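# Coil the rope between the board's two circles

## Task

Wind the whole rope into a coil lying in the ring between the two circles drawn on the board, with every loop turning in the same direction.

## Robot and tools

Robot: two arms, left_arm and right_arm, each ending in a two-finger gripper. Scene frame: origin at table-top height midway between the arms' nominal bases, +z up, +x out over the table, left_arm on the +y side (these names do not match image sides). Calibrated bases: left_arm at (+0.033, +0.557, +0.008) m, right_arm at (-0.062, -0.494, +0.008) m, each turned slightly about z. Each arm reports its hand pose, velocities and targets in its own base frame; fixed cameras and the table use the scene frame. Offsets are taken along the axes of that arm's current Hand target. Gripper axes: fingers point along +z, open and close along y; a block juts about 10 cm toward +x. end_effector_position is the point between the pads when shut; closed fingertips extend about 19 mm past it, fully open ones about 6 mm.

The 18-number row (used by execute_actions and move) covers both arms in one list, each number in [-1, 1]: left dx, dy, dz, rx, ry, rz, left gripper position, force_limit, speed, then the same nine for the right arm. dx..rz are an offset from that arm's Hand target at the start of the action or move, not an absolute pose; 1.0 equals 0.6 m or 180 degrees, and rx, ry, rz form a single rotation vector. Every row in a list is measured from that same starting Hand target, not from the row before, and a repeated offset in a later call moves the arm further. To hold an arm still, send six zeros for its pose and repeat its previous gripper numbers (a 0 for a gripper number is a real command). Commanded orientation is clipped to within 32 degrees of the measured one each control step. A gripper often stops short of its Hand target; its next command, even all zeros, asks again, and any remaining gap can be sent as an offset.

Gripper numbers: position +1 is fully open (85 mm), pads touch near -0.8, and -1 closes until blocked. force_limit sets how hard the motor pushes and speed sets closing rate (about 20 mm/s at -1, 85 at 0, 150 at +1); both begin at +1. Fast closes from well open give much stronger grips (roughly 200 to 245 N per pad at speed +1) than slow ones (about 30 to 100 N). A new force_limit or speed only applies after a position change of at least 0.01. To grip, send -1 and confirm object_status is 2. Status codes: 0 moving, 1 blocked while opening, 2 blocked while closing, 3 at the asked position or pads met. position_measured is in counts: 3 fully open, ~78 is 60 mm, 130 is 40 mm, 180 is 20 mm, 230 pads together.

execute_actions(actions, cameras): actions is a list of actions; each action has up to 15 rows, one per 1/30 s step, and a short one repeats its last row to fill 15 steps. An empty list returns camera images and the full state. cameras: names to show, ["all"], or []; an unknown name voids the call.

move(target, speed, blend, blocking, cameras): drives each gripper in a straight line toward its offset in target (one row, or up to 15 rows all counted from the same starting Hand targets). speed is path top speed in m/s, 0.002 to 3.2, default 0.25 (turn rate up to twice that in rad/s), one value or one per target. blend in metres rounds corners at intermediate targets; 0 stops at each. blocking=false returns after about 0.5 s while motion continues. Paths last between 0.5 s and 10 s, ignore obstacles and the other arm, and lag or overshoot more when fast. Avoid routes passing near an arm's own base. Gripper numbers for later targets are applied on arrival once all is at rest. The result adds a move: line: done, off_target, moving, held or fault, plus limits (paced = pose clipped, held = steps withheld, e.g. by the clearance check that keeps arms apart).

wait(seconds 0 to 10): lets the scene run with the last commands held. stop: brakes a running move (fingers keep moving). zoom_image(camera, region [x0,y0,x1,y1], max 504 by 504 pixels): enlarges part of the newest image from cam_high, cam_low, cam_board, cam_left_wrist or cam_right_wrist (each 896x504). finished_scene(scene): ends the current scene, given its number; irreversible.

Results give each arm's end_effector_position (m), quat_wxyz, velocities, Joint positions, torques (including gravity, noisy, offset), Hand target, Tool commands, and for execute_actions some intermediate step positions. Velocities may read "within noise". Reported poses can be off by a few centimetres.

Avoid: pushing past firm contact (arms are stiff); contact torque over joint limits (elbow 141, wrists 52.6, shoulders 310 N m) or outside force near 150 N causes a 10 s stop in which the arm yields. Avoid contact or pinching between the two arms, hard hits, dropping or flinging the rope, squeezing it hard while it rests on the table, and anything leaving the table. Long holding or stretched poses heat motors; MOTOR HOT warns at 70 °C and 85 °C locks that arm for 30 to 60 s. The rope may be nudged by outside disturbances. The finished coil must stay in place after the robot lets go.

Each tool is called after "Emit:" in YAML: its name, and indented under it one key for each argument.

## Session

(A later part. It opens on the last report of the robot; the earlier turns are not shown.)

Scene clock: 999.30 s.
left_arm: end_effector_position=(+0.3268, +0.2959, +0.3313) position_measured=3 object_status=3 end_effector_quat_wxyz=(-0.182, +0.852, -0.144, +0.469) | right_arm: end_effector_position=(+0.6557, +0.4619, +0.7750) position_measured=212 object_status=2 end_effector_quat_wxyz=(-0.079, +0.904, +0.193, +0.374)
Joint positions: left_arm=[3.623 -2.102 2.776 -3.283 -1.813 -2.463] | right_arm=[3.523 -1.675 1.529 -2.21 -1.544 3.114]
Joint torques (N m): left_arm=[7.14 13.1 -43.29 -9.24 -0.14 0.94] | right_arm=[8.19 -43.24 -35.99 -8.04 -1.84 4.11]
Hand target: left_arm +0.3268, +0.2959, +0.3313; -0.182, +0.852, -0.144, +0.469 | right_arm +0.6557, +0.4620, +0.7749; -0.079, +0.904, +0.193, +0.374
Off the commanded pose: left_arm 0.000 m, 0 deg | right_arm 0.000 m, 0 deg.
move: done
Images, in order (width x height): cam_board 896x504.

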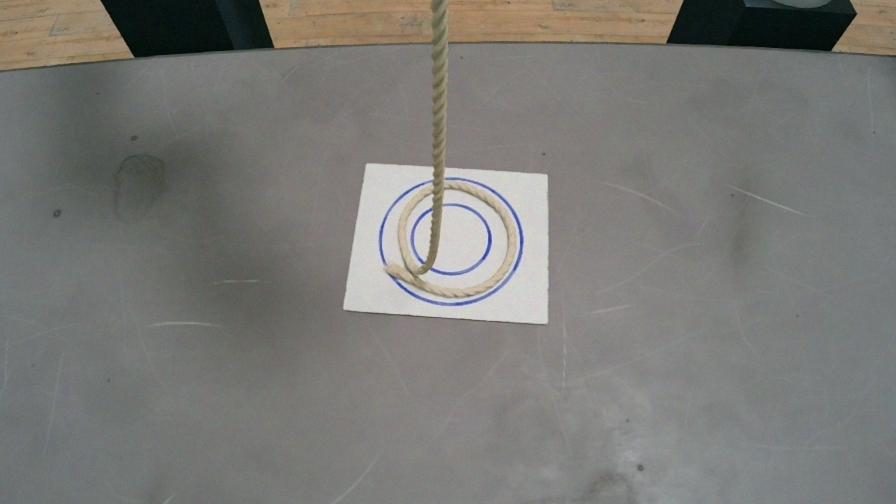

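Emit:
move:
  target:
    - [0,0,0,0,0,0,1,1,1,-0.00662,-0.02242,0.02873,0,0,0,-1,-1,-1]
    - [0,0,0,0,0,0,1,1,1,-0.01756,-0.04918,0.05315,0,0,0,-1,-1,-1]
    - [0,0,0,0,0,0,1,1,1,-0.03663,-0.07795,0.06944,0,0,0,-1,-1,-1]
  speed: 0.024
  blend: 0.004
  cameras: ["cam_board"]

Emit:
zoom_image:
  camera: "cam_board"
  region: [365, 165, 535, 315]

Scene clock: 1025.87 s.
left_arm: end_effector_position=(+0.3268, +0.2959, +0.3313) position_measured=3 object_status=3 end_effector_quat_wxyz=(-0.182, +0.852, -0.144, +0.469) | right_arm: end_effector_position=(+0.6494, +0.5103, +0.7299) position_measured=212 object_status=2 end_effector_quat_wxyz=(-0.079, +0.904, +0.193, +0.374)
Joint positions: left_arm=[3.623 -2.102 2.776 -3.283 -1.813 -2.463] | right_arm=[3.601 -1.638 1.574 -2.293 -1.599 3.169]
Joint torques (N m): left_arm=[6.85 14.09 -43.32 -9.23 -0.1 1] | right_arm=[12.95 -48.39 -36.69 -7.96 -2.31 3.92]
Hand target: left_arm +0.3268, +0.2959, +0.3313; -0.182, +0.852, -0.144, +0.469 | right_arm +0.6494, +0.5104, +0.7298; -0.079, +0.904, +0.193, +0.374
Off the commanded pose: left_arm 0.000 m, 0 deg | right_arm 0.000 m, 0 deg.
move: done
Images, in order (width x height): cam_board 896x504.

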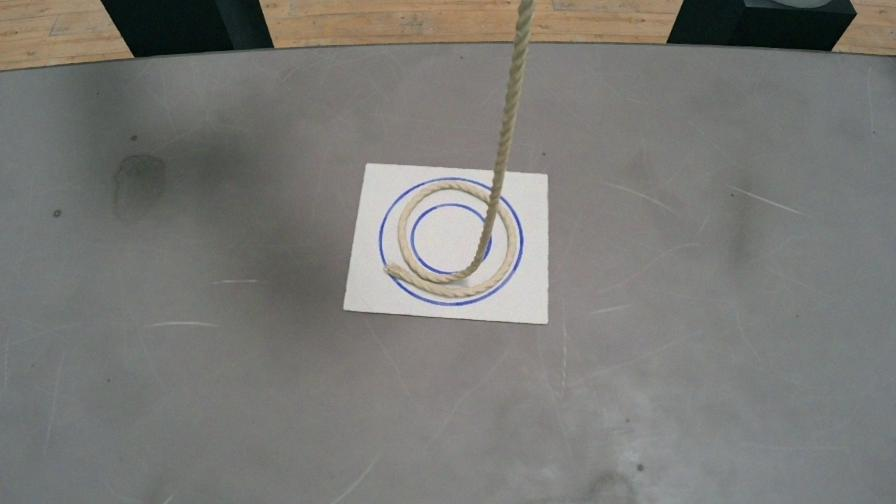

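Scaled by 2.965.

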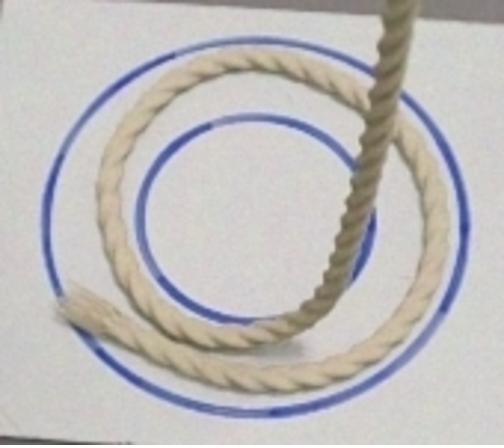

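Emit:
execute_actions:
  actions: []
  cameras: ["cam_board"]

Emit:
zoom_image:
  camera: "cam_board"
  region: [365, 165, 535, 315]

Scene clock: 1058.77 s.
left_arm: end_effector_position=(+0.3268, +0.2959, +0.3313) position_measured=3 object_status=3 end_effector_quat_wxyz=(-0.182, +0.852, -0.144, +0.469) | right_arm: end_effector_position=(+0.6494, +0.5104, +0.7298) position_measured=212 object_status=2 end_effector_quat_wxyz=(-0.079, +0.904, +0.193, +0.374)
Joint positions: left_arm=[3.623 -2.102 2.776 -3.283 -1.813 -2.463] | right_arm=[3.601 -1.638 1.575 -2.293 -1.599 3.169]
Joint velocities: within noise
Joint torques (N m): left_arm=[7.01 12.97 -42.83 -9.11 0.11 0.9] | right_arm=[9.13 -46.69 -36.44 -8.48 -2.27 3.84]
Hand target: left_arm +0.3268, +0.2959, +0.3313; -0.182, +0.852, -0.144, +0.469 | right_arm +0.6494, +0.5104, +0.7298; -0.079, +0.904, +0.193, +0.374
Tool commands: left_gripper/position=+1.0 left_gripper/force_limit=+1.0 left_gripper/speed=+1.0 right_gripper/position=-1.0 right_gripper/force_limit=-1.0 right_gripper/speed=-1.0
Off the commanded pose: left_arm 0.000 m, 0 deg | right_arm 0.000 m, 0 deg.
Images, in order (width x height): cam_board 896x504.

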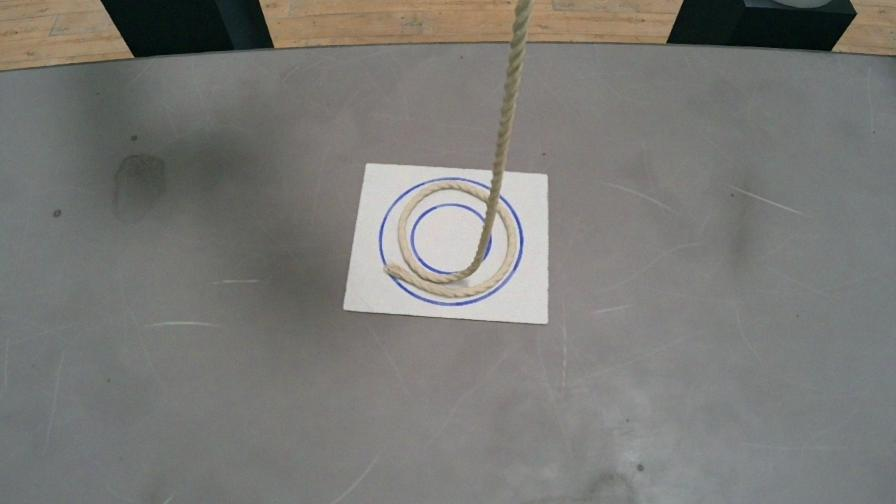

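Scaled by 2.965.

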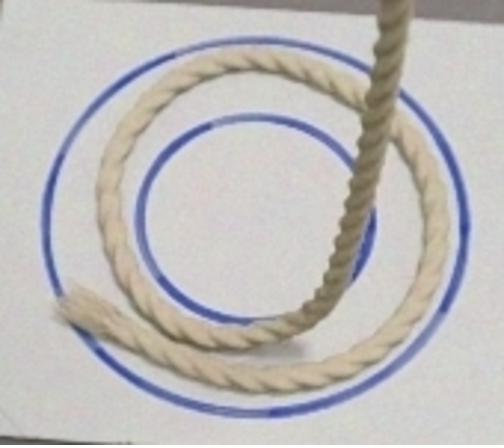

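Emit:
move:
  target:
    - [0,0,0,0,0,0,1,1,1,0.02206,0.02882,-0.01801,0,0,0,-1,-1,-1]
    - [0,0,0,0,0,0,1,1,1,0.03808,0.05713,-0.04206,0,0,0,-1,-1,-1]
    - [0,0,0,0,0,0,1,1,1,0.04878,0.08226,-0.07142,0,0,0,-1,-1,-1]
    - [0,0,0,0,0,0,1,1,1,0.05523,0.10289,-0.10505,0,0,0,-1,-1,-1]
  speed: 0.03
  blend: 0.004
  cameras: ["cam_board"]

Emit:
zoom_image:
  camera: "cam_board"
  region: [365, 165, 535, 315]

Scene clock: 1102.07 s.
left_arm: end_effector_position=(+0.3268, +0.2959, +0.3313) position_measured=3 object_status=3 end_effector_quat_wxyz=(-0.182, +0.852, -0.144, +0.469) | right_arm: end_effector_position=(+0.6552, +0.4455, +0.7978) position_measured=212 object_status=2 end_effector_quat_wxyz=(-0.079, +0.904, +0.193, +0.374)
Joint positions: left_arm=[3.623 -2.102 2.776 -3.283 -1.813 -2.463] | right_arm=[3.496 -1.687 1.499 -2.167 -1.525 3.095]
Joint torques (N m): left_arm=[6.65 13.41 -43.27 -9.18 0.1 0.75] | right_arm=[-9.31 -89.54 -56.15 -2.46 4.2 -2.52]
Hand target: left_arm +0.3268, +0.2959, +0.3313; -0.182, +0.852, -0.144, +0.469 | right_arm +0.6552, +0.4454, +0.7979; -0.079, +0.904, +0.193, +0.374
Off the commanded pose: left_arm 0.000 m, 0 deg | right_arm 0.000 m, 0 deg.
move: done
Images, in order (width x height): cam_board 896x504.

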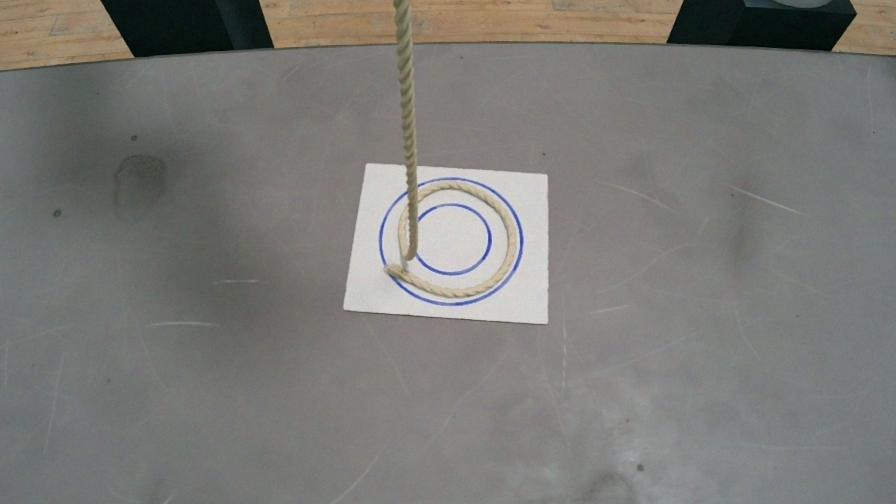

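Scaled by 2.965.

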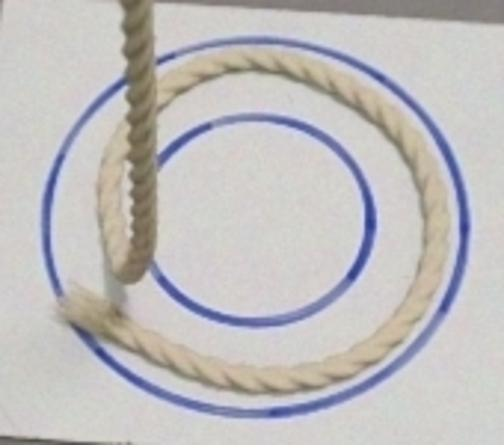

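Emit:
move:
  target: [0,0,0,0,0,0,1,1,1,-0.00295,0.00973,0.01591,0,0,0,-1,-1,-1]
  speed: 0.024
  cameras: ["cam_board"]

Emit:
zoom_image:
  camera: "cam_board"
  region: [365, 165, 535, 315]

Scene clock: 1114.03 s.
left_arm: end_effector_position=(+0.3268, +0.2959, +0.3313) position_measured=3 object_status=3 end_effector_quat_wxyz=(-0.182, +0.852, -0.144, +0.469) | right_arm: end_effector_position=(+0.6625, +0.4424, +0.7900) position_measured=212 object_status=2 end_effector_quat_wxyz=(-0.079, +0.904, +0.193, +0.374)
Joint positions: left_arm=[3.623 -2.102 2.776 -3.283 -1.813 -2.463] | right_arm=[3.487 -1.683 1.509 -2.181 -1.519 3.088]
Joint torques (N m): left_arm=[6.43 13.74 -42.19 -9.08 -0.02 0.73] | right_arm=[-7.02 -39.93 -34.51 -8.26 3.84 -2.44]
Hand target: left_arm +0.3268, +0.2959, +0.3313; -0.182, +0.852, -0.144, +0.469 | right_arm +0.6626, +0.4423, +0.7899; -0.079, +0.904, +0.193, +0.374
Off the commanded pose: left_arm 0.000 m, 0 deg | right_arm 0.000 m, 0 deg.
move: done
Images, in order (width x height): cam_board 896x504.

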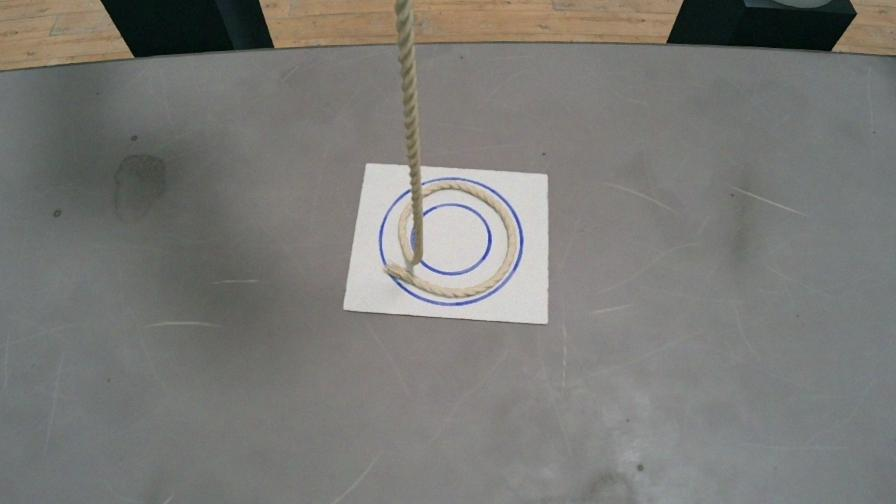

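Scaled by 2.965.

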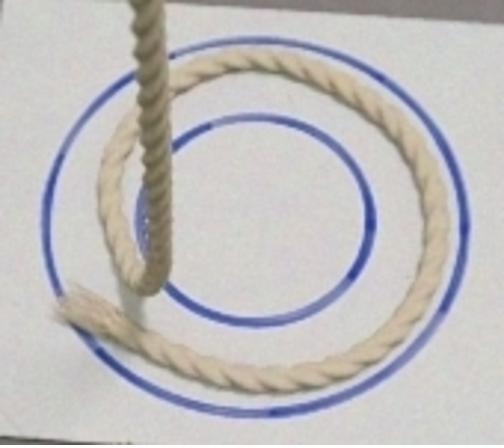

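Emit:
move:
  target:
    - [0,0,0,0,0,0,1,1,1,-0.00378,-0.0123,0.01979,0,0,0,-1,-1,-1]
    - [0,0,0,0,0,0,1,1,1,-0.00715,-0.02417,0.03527,0,0,0,-1,-1,-1]
  speed: 0.024
  blend: 0.004
  cameras: ["cam_board"]

Emit:
zoom_image:
  camera: "cam_board"
  region: [365, 165, 535, 315]

Scene clock: 1124.93 s.
left_arm: end_effector_position=(+0.3268, +0.2959, +0.3313) position_measured=3 object_status=3 end_effector_quat_wxyz=(-0.182, +0.852, -0.144, +0.469) | right_arm: end_effector_position=(+0.6676, +0.4603, +0.7720) position_measured=212 object_status=2 end_effector_quat_wxyz=(-0.079, +0.904, +0.193, +0.374)
Joint positions: left_arm=[3.623 -2.102 2.776 -3.283 -1.813 -2.463] | right_arm=[3.513 -1.662 1.522 -2.216 -1.537 3.107]
Joint torques (N m): left_arm=[7.23 13.12 -42.19 -8.95 -0.11 1.13] | right_arm=[11.13 -44.98 -36.23 -8.26 -2.35 4.07]
Hand target: left_arm +0.3268, +0.2959, +0.3313; -0.182, +0.852, -0.144, +0.469 | right_arm +0.6676, +0.4604, +0.7719; -0.079, +0.904, +0.193, +0.374
Off the commanded pose: left_arm 0.000 m, 0 deg | right_arm 0.000 m, 0 deg.
move: done
Images, in order (width x height): cam_board 896x504.

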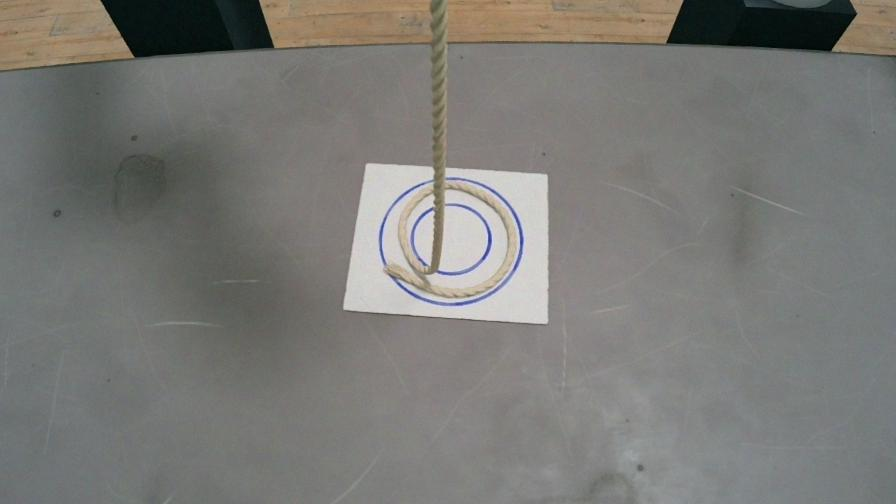

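Scaled by 2.965.

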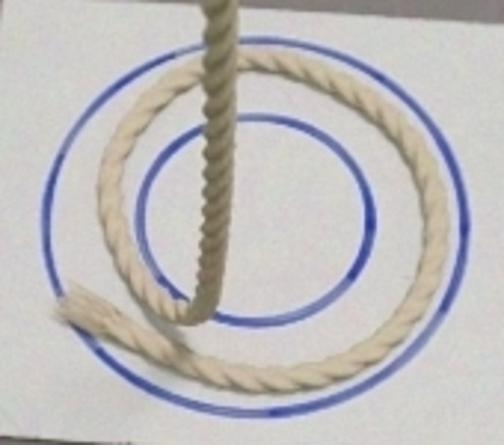

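Emit:
move:
  target: [0,0,0,0,0,0,1,1,1,-0.00541,0.00363,0.01345,0,0,0,-1,-1,-1]
  speed: 0.024
  cameras: ["cam_board"]

Emit:
zoom_image:
  camera: "cam_board"
  region: [365, 165, 535, 315]

Scene clock: 1149.23 s.
left_arm: end_effector_position=(+0.3268, +0.2959, +0.3313) position_measured=3 object_status=3 end_effector_quat_wxyz=(-0.182, +0.852, -0.144, +0.469) | right_arm: end_effector_position=(+0.6716, +0.4598, +0.7640) position_measured=212 object_status=2 end_effector_quat_wxyz=(-0.079, +0.904, +0.193, +0.374)
Joint positions: left_arm=[3.623 -2.102 2.776 -3.283 -1.813 -2.463] | right_arm=[3.509 -1.659 1.534 -2.231 -1.535 3.104]
Joint torques (N m): left_arm=[7.17 13.22 -42.37 -8.88 -0.08 0.86] | right_arm=[-7.26 -42.62 -37.1 -7.81 3.46 -2.23]
Hand target: left_arm +0.3268, +0.2959, +0.3313; -0.182, +0.852, -0.144, +0.469 | right_arm +0.6716, +0.4598, +0.7639; -0.079, +0.904, +0.193, +0.374
Off the commanded pose: left_arm 0.000 m, 0 deg | right_arm 0.000 m, 0 deg.
move: done
Images, in order (width x height): cam_board 896x504.

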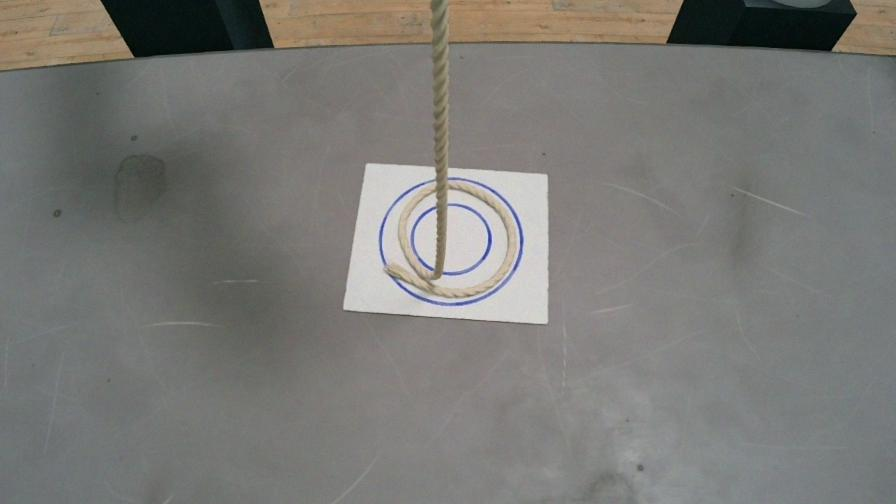

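Scaled by 2.965.

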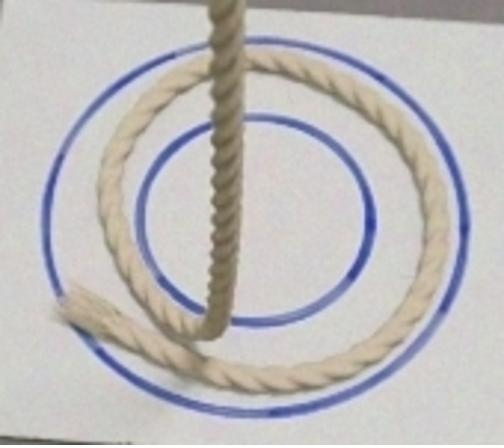

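Emit:
move:
  target: [0,0,0,0,0,0,1,1,1,-0.01039,-0.03023,0.02967,0,0,0,-1,-1,-1]
  speed: 0.024
  cameras: ["cam_board"]

Emit:
zoom_image:
  camera: "cam_board"
  region: [365, 165, 535, 315]

Scene clock: 1164.47 s.
left_arm: end_effector_position=(+0.3268, +0.2959, +0.3313) position_measured=3 object_status=3 end_effector_quat_wxyz=(-0.182, +0.852, -0.144, +0.469) | right_arm: end_effector_position=(+0.6717, +0.4796, +0.7470) position_measured=212 object_status=2 end_effector_quat_wxyz=(-0.079, +0.904, +0.193, +0.374)
Joint positions: left_arm=[3.623 -2.102 2.776 -3.283 -1.813 -2.463] | right_arm=[3.54 -1.641 1.547 -2.263 -1.556 3.126]
Joint torques (N m): left_arm=[6.22 12.78 -42.33 -8.98 0.03 0.77] | right_arm=[10.37 -51.35 -36.33 -8.01 -2.37 3.43]
Hand target: left_arm +0.3268, +0.2959, +0.3313; -0.182, +0.852, -0.144, +0.469 | right_arm +0.6717, +0.4797, +0.7469; -0.079, +0.904, +0.193, +0.374
Off the commanded pose: left_arm 0.000 m, 0 deg | right_arm 0.000 m, 0 deg.
move: done
Images, in order (width x height): cam_board 896x504.

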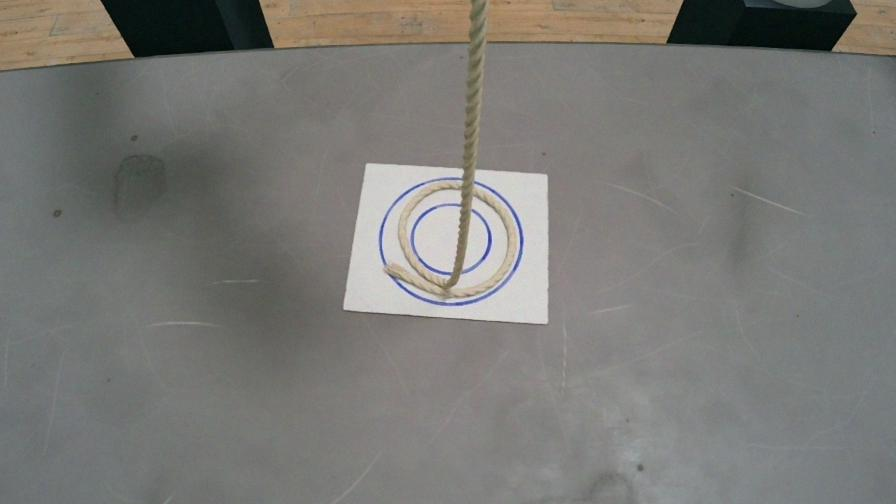

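Scaled by 2.965.

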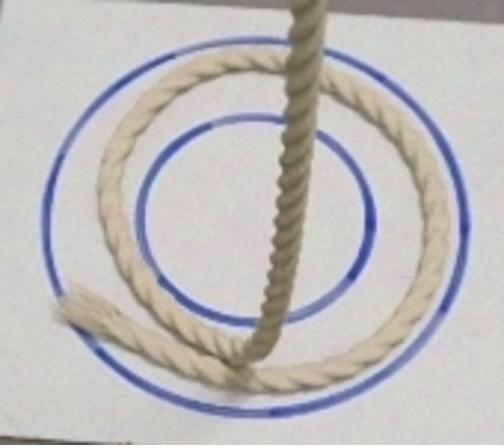

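Emit:
move:
  target:
    - [0,0,0,0,0,0,1,1,1,-0.01035,-0.0159,0.00851,0,0,0,-1,-1,-1]
    - [0,0,0,0,0,0,1,1,1,-0.02088,-0.03285,0.01447,0,0,0,-1,-1,-1]
  speed: 0.024
  blend: 0.004
  cameras: ["cam_board"]

Emit:
zoom_image:
  camera: "cam_board"
  region: [365, 165, 535, 315]

Scene clock: 1177.37 s.
left_arm: end_effector_position=(+0.3268, +0.2959, +0.3313) position_measured=3 object_status=3 end_effector_quat_wxyz=(-0.182, +0.852, -0.144, +0.469) | right_arm: end_effector_position=(+0.6613, +0.4965, +0.7319) position_measured=212 object_status=2 end_effector_quat_wxyz=(-0.079, +0.904, +0.193, +0.374)
Joint positions: left_arm=[3.623 -2.102 2.776 -3.283 -1.813 -2.463] | right_arm=[3.572 -1.638 1.571 -2.289 -1.579 3.149]
Joint torques (N m): left_arm=[6.35 13.52 -42.4 -9.21 0.1 0.87] | right_arm=[12.05 -45.04 -34.82 -8.15 -2.3 4.05]
Hand target: left_arm +0.3268, +0.2959, +0.3313; -0.182, +0.852, -0.144, +0.469 | right_arm +0.6612, +0.4966, +0.7318; -0.079, +0.904, +0.193, +0.374
Off the commanded pose: left_arm 0.000 m, 0 deg | right_arm 0.000 m, 0 deg.
move: done
Images, in order (width x height): cam_board 896x504.

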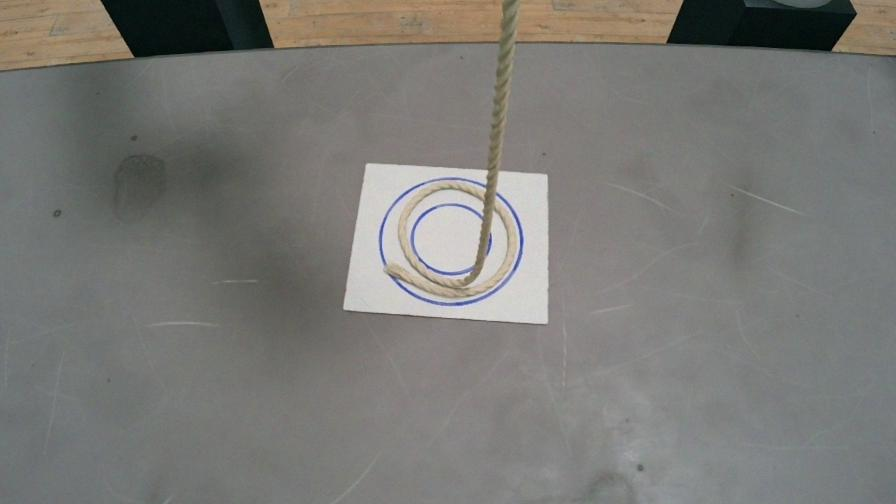

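Scaled by 2.965.

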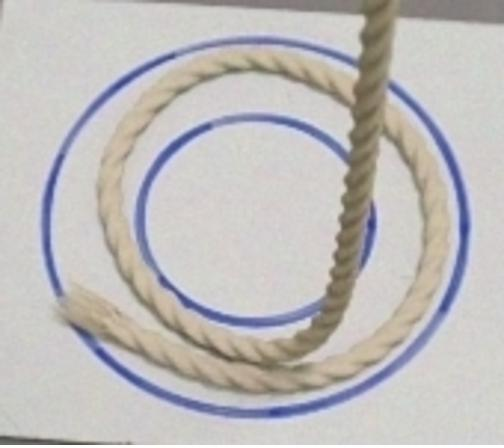

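Emit:
move:
  target:
    - [0,0,0,0,0,0,1,1,1,-0.01978,-0.03067,0.01794,0,0,0,-1,-1,-1]
    - [0,0,0,0,0,0,1,1,1,-0.0463,-0.05958,0.02912,0,0,0,-1,-1,-1]
  speed: 0.024
  blend: 0.004
  cameras: ["cam_board"]

Emit:
zoom_image:
  camera: "cam_board"
  region: [365, 165, 535, 315]

Scene clock: 1190.30 s.
left_arm: end_effector_position=(+0.3268, +0.2959, +0.3313) position_measured=3 object_status=3 end_effector_quat_wxyz=(-0.182, +0.852, -0.144, +0.469) | right_arm: end_effector_position=(+0.6401, +0.5262, +0.6999) position_measured=212 object_status=2 end_effector_quat_wxyz=(-0.079, +0.904, +0.193, +0.374)
Joint positions: left_arm=[3.623 -2.102 2.776 -3.283 -1.813 -2.463] | right_arm=[3.631 -1.633 1.622 -2.345 -1.62 3.19]
Joint torques (N m): left_arm=[5.63 13.19 -42.16 -8.86 0.1 0.82] | right_arm=[12.33 -100.7 -36.57 -7.88 -1.81 4.3]
Hand target: left_arm +0.3268, +0.2959, +0.3313; -0.182, +0.852, -0.144, +0.469 | right_arm +0.6400, +0.5262, +0.6998; -0.079, +0.904, +0.193, +0.374
Off the commanded pose: left_arm 0.000 m, 0 deg | right_arm 0.000 m, 0 deg.
move: done
Images, in order (width x height): cam_board 896x504.

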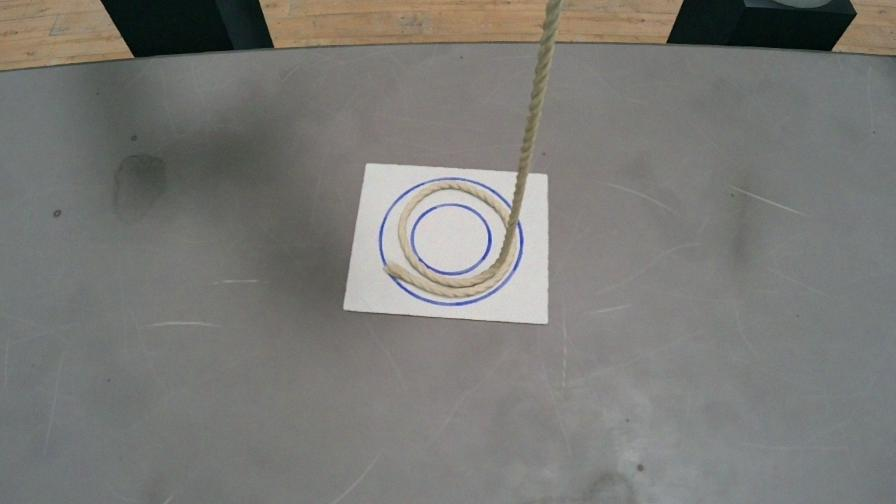

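Scaled by 2.965.

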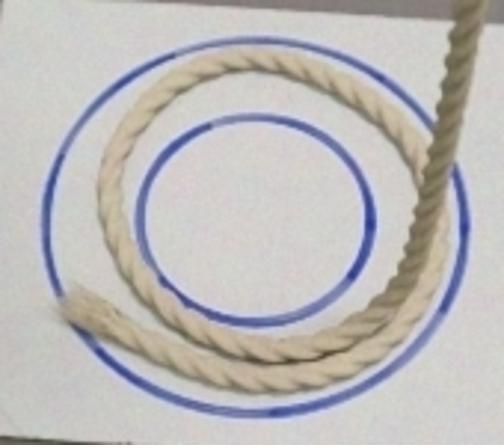

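Emit:
move:
  target:
    - [0,0,0,0,0,0,1,1,1,-0.03094,-0.02532,0.0056,0,0,0,-1,-1,-1]
    - [0,0,0,0,0,0,1,1,1,-0.06672,-0.04345,0.00635,0,0,0,-1,-1,-1]
  speed: 0.024
  blend: 0.004
  cameras: ["cam_board"]

Emit:
zoom_image:
  camera: "cam_board"
  region: [365, 165, 535, 315]

Scene clock: 1202.70 s.
left_arm: end_effector_position=(+0.3268, +0.2959, +0.3313) position_measured=3 object_status=3 end_effector_quat_wxyz=(-0.182, +0.852, -0.144, +0.469) | right_arm: end_effector_position=(+0.6061, +0.5396, +0.6689) position_measured=212 object_status=2 end_effector_quat_wxyz=(-0.079, +0.904, +0.193, +0.374)
Joint positions: left_arm=[3.623 -2.102 2.776 -3.283 -1.813 -2.463] | right_arm=[3.677 -1.657 1.698 -2.395 -1.653 3.223]
Joint torques (N m): left_arm=[7.33 13.19 -41.82 -8.89 0.02 0.76] | right_arm=[9.63 -93.96 -37.52 -7.84 -2.62 3.92]
Hand target: left_arm +0.3268, +0.2959, +0.3313; -0.182, +0.852, -0.144, +0.469 | right_arm +0.6060, +0.5396, +0.6688; -0.079, +0.904, +0.193, +0.374
Off the commanded pose: left_arm 0.000 m, 0 deg | right_arm 0.000 m, 0 deg.
move: done
Images, in order (width x height): cam_board 896x504.

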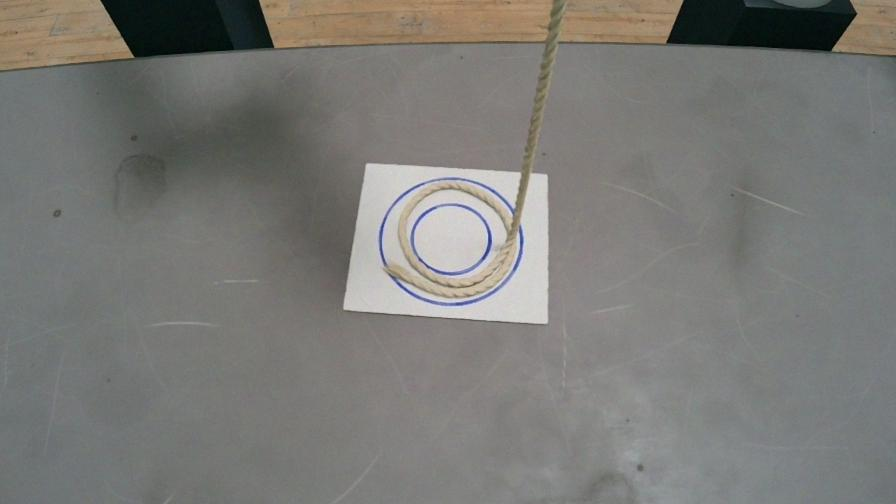

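Scaled by 2.965.

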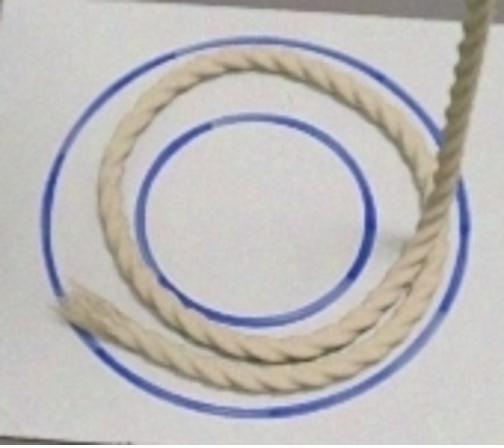

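Emit:
move:
  target:
    - [0,0,0,0,0,0,1,1,1,-0.0385,-0.00947,-0.00197,0,0,0,-1,-1,-1]
    - [0,0,0,0,0,0,1,1,1,-0.07745,-0.01262,-0.00438,0,0,0,-1,-1,-1]
  speed: 0.024
  blend: 0.004
  cameras: ["cam_board"]

Emit:
zoom_image:
  camera: "cam_board"
  region: [365, 165, 535, 315]

Scene clock: 1227.60 s.
left_arm: end_effector_position=(+0.3268, +0.2959, +0.3313) position_measured=3 object_status=3 end_effector_quat_wxyz=(-0.182, +0.852, -0.144, +0.469) | right_arm: end_effector_position=(+0.5713, +0.5324, +0.6379) position_measured=212 object_status=2 end_effector_quat_wxyz=(-0.079, +0.904, +0.193, +0.374)
Joint positions: left_arm=[3.623 -2.102 2.776 -3.283 -1.813 -2.463] | right_arm=[3.698 -1.703 1.793 -2.442 -1.667 3.238]
Joint torques (N m): left_arm=[6.73 12.47 -41.91 -8.9 0.14 0.7] | right_arm=[11.36 -88.78 -37.14 -7.99 -2.6 4.14]
Hand target: left_arm +0.3268, +0.2959, +0.3313; -0.182, +0.852, -0.144, +0.469 | right_arm +0.5712, +0.5323, +0.6378; -0.079, +0.904, +0.193, +0.374
Off the commanded pose: left_arm 0.000 m, 0 deg | right_arm 0.000 m, 0 deg.
move: done
Images, in order (width x height): cam_board 896x504.

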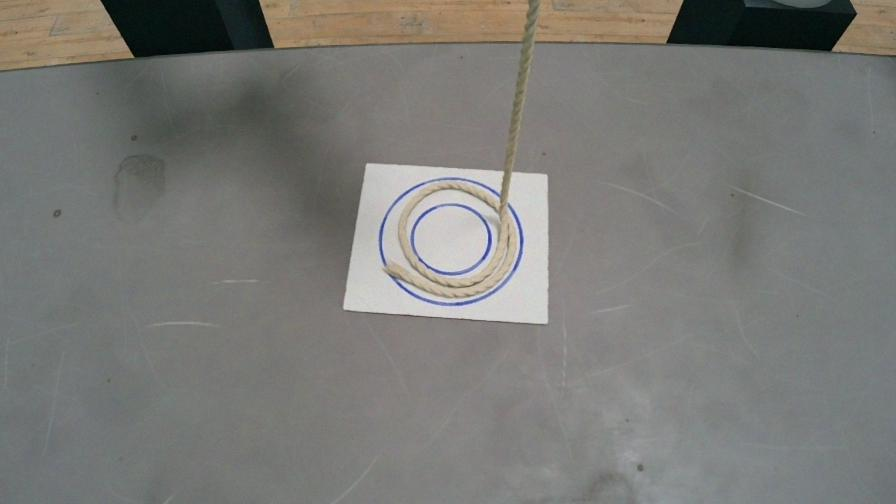

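Scaled by 2.965.

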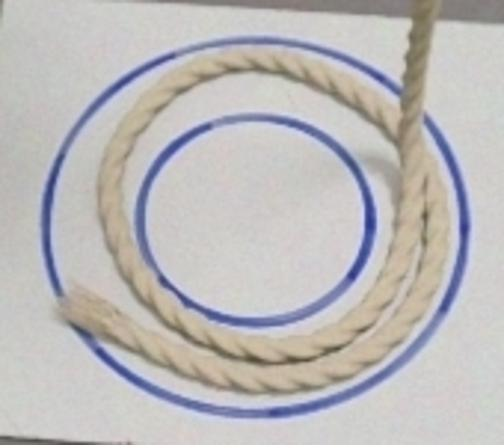

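Emit:
move:
  target:
    - [0,0,0,0,0,0,1,1,1,-0.0379,0.00442,-0.00255,0,0,0,-1,-1,-1]
    - [0,0,0,0,0,0,1,1,1,-0.07404,0.01597,-0.00334,0,0,0,-1,-1,-1]
  speed: 0.024
  blend: 0.004
  cameras: ["cam_board"]

Emit:
zoom_image:
  camera: "cam_board"
  region: [365, 165, 535, 315]

Scene clock: 1247.70 s.
left_arm: end_effector_position=(+0.3268, +0.2959, +0.3313) position_measured=3 object_status=3 end_effector_quat_wxyz=(-0.182, +0.852, -0.144, +0.469) | right_arm: end_effector_position=(+0.5452, +0.5102, +0.6079) position_measured=212 object_status=2 end_effector_quat_wxyz=(-0.079, +0.904, +0.193, +0.374)
Joint positions: left_arm=[3.623 -2.102 2.776 -3.283 -1.813 -2.463] | right_arm=[3.688 -1.756 1.89 -2.486 -1.661 3.231]
Joint torques (N m): left_arm=[6.59 12.8 -42.24 -8.67 0.14 0.77] | right_arm=[-7.05 -78.34 -36.38 -8.19 3.5 -2.64]
Hand target: left_arm +0.3268, +0.2959, +0.3313; -0.182, +0.852, -0.144, +0.469 | right_arm +0.5451, +0.5102, +0.6078; -0.079, +0.904, +0.193, +0.374
Off the commanded pose: left_arm 0.000 m, 0 deg | right_arm 0.000 m, 0 deg.
move: done
Images, in order (width x height): cam_board 896x504.

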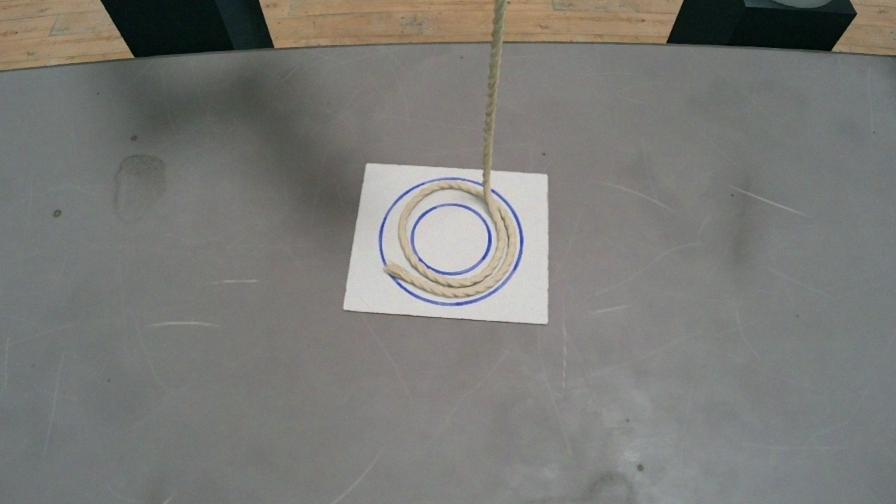

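Scaled by 2.965.

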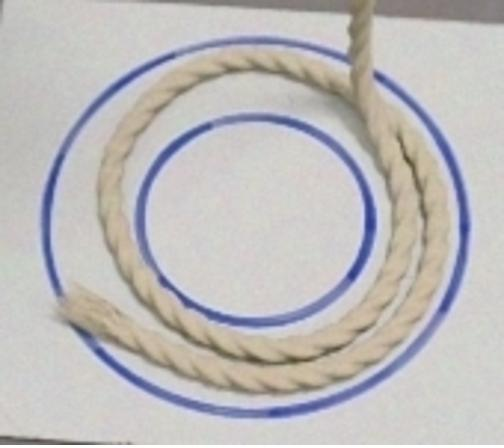

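Emit:
move:
  target:
    - [0,0,0,0,0,0,1,1,1,-0.03282,0.0182,0.00253,0,0,0,-1,-1,-1]
    - [0,0,0,0,0,0,1,1,1,-0.06237,0.03992,0.00834,0,0,0,-1,-1,-1]
  speed: 0.024
  blend: 0.004
  cameras: ["cam_board"]

Emit:
zoom_image:
  camera: "cam_board"
  region: [365, 165, 535, 315]

Scene clock: 1260.13 s.
left_arm: end_effector_position=(+0.3268, +0.2959, +0.3313) position_measured=3 object_status=3 end_effector_quat_wxyz=(-0.182, +0.852, -0.144, +0.469) | right_arm: end_effector_position=(+0.5340, +0.4790, +0.5779) position_measured=212 object_status=2 end_effector_quat_wxyz=(-0.079, +0.904, +0.193, +0.374)
Joint positions: left_arm=[3.623 -2.102 2.776 -3.283 -1.813 -2.463] | right_arm=[3.647 -1.804 1.981 -2.531 -1.632 3.202]
Joint torques (N m): left_arm=[6.05 14.01 -41.97 -8.94 -0.04 1.04] | right_arm=[-7.32 -73.08 -34.96 -7.8 3.41 -2.34]
Hand target: left_arm +0.3268, +0.2959, +0.3313; -0.182, +0.852, -0.144, +0.469 | right_arm +0.5340, +0.4790, +0.5778; -0.079, +0.904, +0.193, +0.374
Off the commanded pose: left_arm 0.000 m, 0 deg | right_arm 0.000 m, 0 deg.
move: done
Images, in order (width x height): cam_board 896x504.

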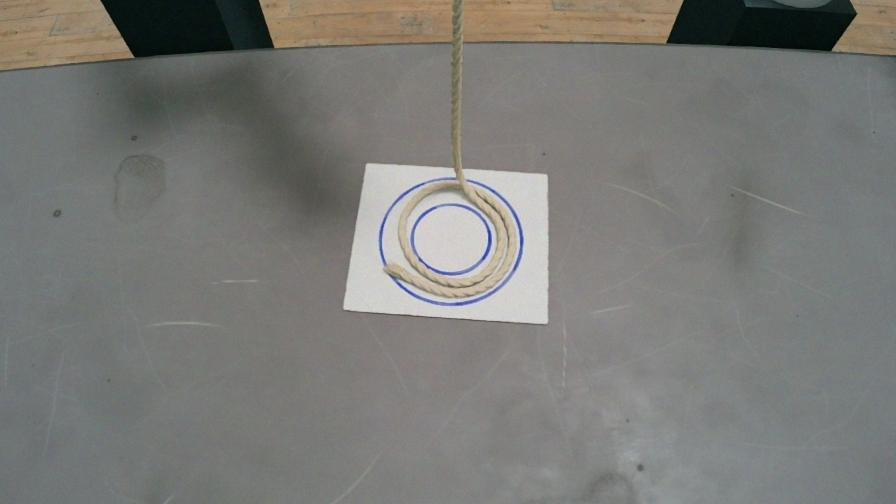

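Scaled by 2.965.

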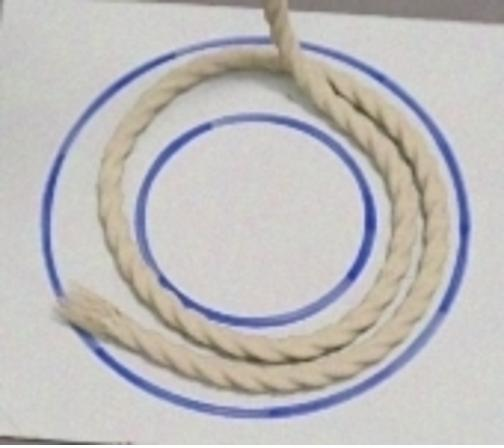

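Emit:
move:
  target:
    - [0,0,0,0,0,0,1,1,1,-0.02457,0.02558,0.01078,0,0,0,-1,-1,-1]
    - [0,0,0,0,0,0,1,1,1,-0.04245,0.05227,0.02708,0,0,0,-1,-1,-1]
  speed: 0.024
  blend: 0.004
  cameras: ["cam_board"]

Emit:
zoom_image:
  camera: "cam_board"
  region: [365, 165, 535, 315]

Scene clock: 1276.97 s.
left_arm: end_effector_position=(+0.3268, +0.2959, +0.3313) position_measured=3 object_status=3 end_effector_quat_wxyz=(-0.182, +0.852, -0.144, +0.469) | right_arm: end_effector_position=(+0.5408, +0.4477, +0.5484) position_measured=212 object_status=2 end_effector_quat_wxyz=(-0.079, +0.904, +0.193, +0.374)
Joint positions: left_arm=[3.623 -2.102 2.776 -3.283 -1.813 -2.463] | right_arm=[3.584 -1.827 2.051 -2.58 -1.588 3.157]
Joint torques (N m): left_arm=[7.13 14.24 -41.63 -8.78 -0.02 0.83] | right_arm=[-8.78 -72.99 -35.66 -7.99 3.58 -2.23]
Hand target: left_arm +0.3268, +0.2959, +0.3313; -0.182, +0.852, -0.144, +0.469 | right_arm +0.5408, +0.4476, +0.5483; -0.079, +0.904, +0.193, +0.374
Off the commanded pose: left_arm 0.000 m, 0 deg | right_arm 0.000 m, 0 deg.
move: done
Images, in order (width x height): cam_board 896x504.

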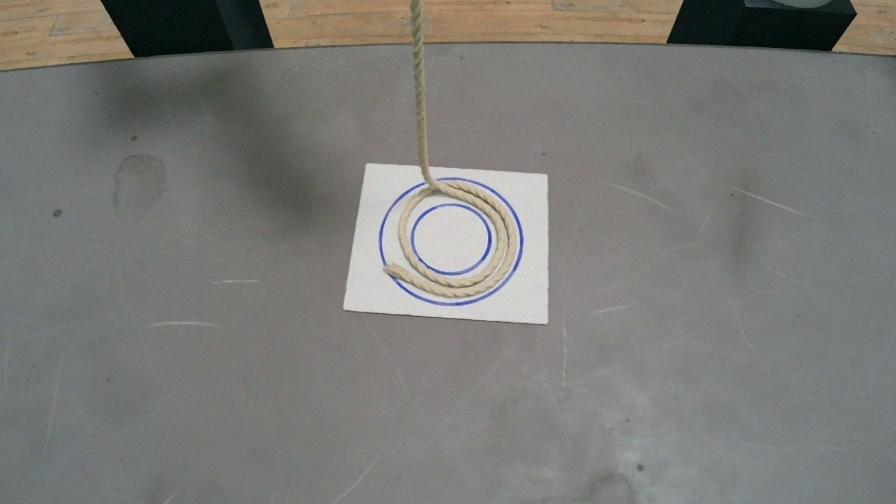

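Scaled by 2.965.

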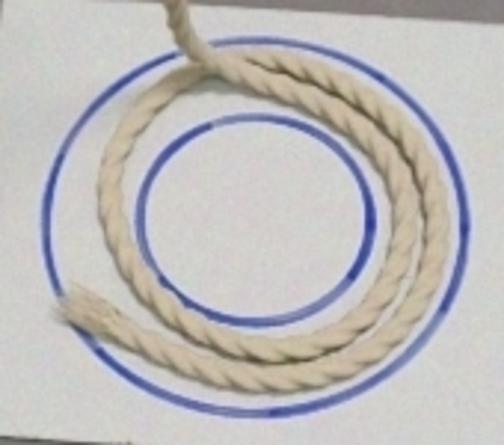

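Emit:
move:
  target:
    - [0,0,0,0,0,0,1,1,1,-0.00896,0.02444,0.02168,0,0,0,-1,-1,-1]
    - [0,0,0,0,0,0,1,1,1,-0.01513,0.04497,0.04615,0,0,0,-1,-1,-1]
  speed: 0.024
  blend: 0.004
  cameras: ["cam_board"]

Emit:
zoom_image:
  camera: "cam_board"
  region: [365, 165, 535, 315]

Scene clock: 1290.60 s.
left_arm: end_effector_position=(+0.3268, +0.2959, +0.3313) position_measured=3 object_status=3 end_effector_quat_wxyz=(-0.182, +0.852, -0.144, +0.469) | right_arm: end_effector_position=(+0.5638, +0.4284, +0.5225) position_measured=212 object_status=2 end_effector_quat_wxyz=(-0.079, +0.904, +0.193, +0.374)
Joint positions: left_arm=[3.623 -2.102 2.776 -3.283 -1.813 -2.463] | right_arm=[3.529 -1.809 2.085 -2.631 -1.548 3.118]
Joint torques (N m): left_arm=[7.29 13.73 -41.54 -8.78 0.1 1.03] | right_arm=[-5.64 -21.56 -33.93 -8.21 3.93 -2.52]
Hand target: left_arm +0.3268, +0.2959, +0.3313; -0.182, +0.852, -0.144, +0.469 | right_arm +0.5639, +0.4283, +0.5224; -0.079, +0.904, +0.193, +0.374
Off the commanded pose: left_arm 0.000 m, 0 deg | right_arm 0.000 m, 0 deg.
move: done
Images, in order (width x height): cam_board 896x504.

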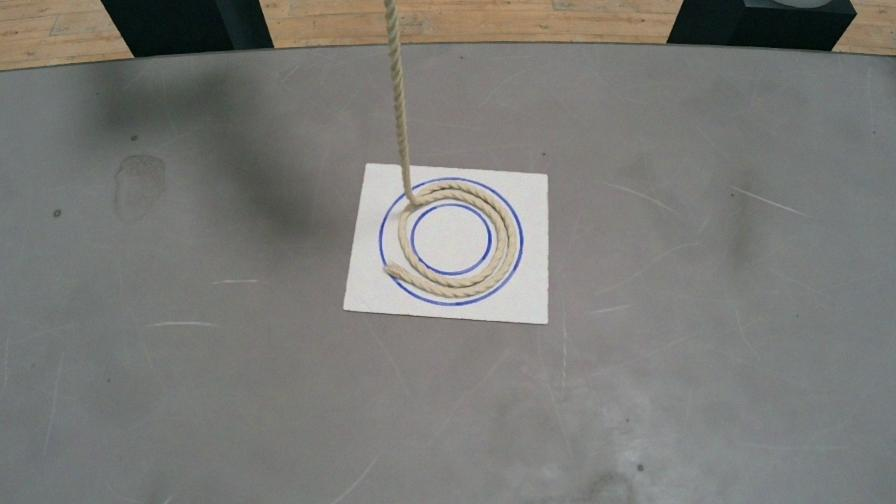

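Scaled by 2.965.

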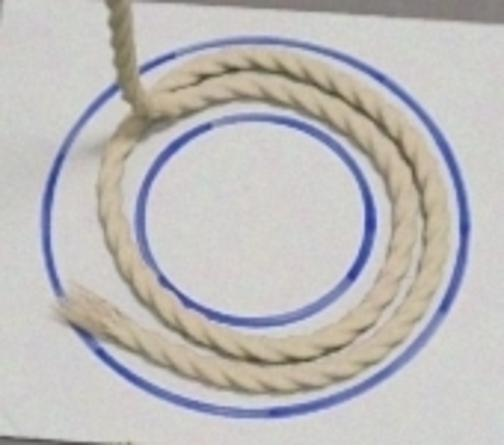

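Emit:
move:
  target:
    - [0,0,0,0,0,0,1,1,1,-0.00237,0.01417,0.02827,0,0,0,-1,-1,-1]
    - [0,0,0,0,0,0,1,1,1,-0.00607,0.02768,0.05521,0,0,0,-1,-1,-1]
  speed: 0.024
  blend: 0.004
  cameras: ["cam_board"]

Emit:
zoom_image:
  camera: "cam_board"
  region: [365, 165, 535, 315]

Scene clock: 1310.57 s.
left_arm: end_effector_position=(+0.3268, +0.2959, +0.3313) position_measured=3 object_status=3 end_effector_quat_wxyz=(-0.182, +0.852, -0.144, +0.469) | right_arm: end_effector_position=(+0.5896, +0.4217, +0.4965) position_measured=212 object_status=2 end_effector_quat_wxyz=(-0.079, +0.904, +0.193, +0.374)
Joint positions: left_arm=[3.623 -2.102 2.776 -3.283 -1.813 -2.463] | right_arm=[3.497 -1.766 2.1 -2.689 -1.526 3.096]
Joint torques (N m): left_arm=[7.1 14.23 -41.7 -8.8 -0.17 0.89] | right_arm=[-7.41 -27.4 -33.63 -8.07 3.76 -2.51]
Hand target: left_arm +0.3268, +0.2959, +0.3313; -0.182, +0.852, -0.144, +0.469 | right_arm +0.5897, +0.4217, +0.4964; -0.079, +0.904, +0.193, +0.374
Off the commanded pose: left_arm 0.000 m, 0 deg | right_arm 0.000 m, 0 deg.
move: done
Images, in order (width x height): cam_board 896x504.

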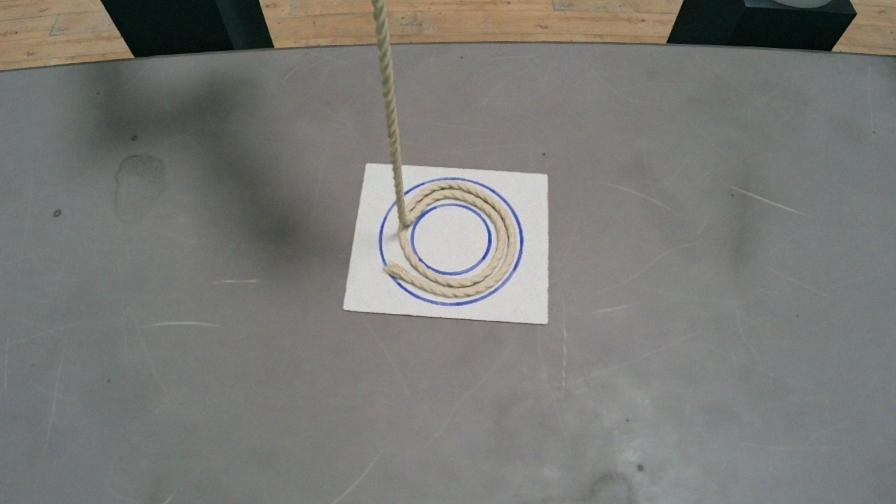

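Scaled by 2.965.

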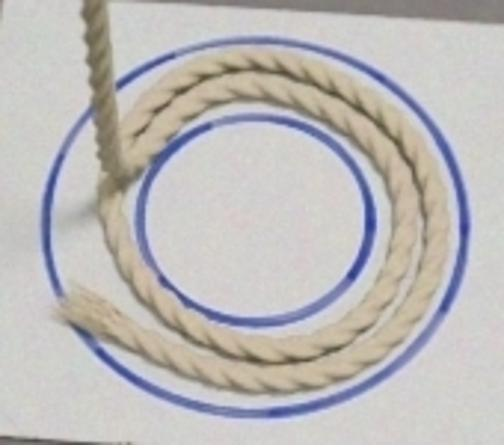

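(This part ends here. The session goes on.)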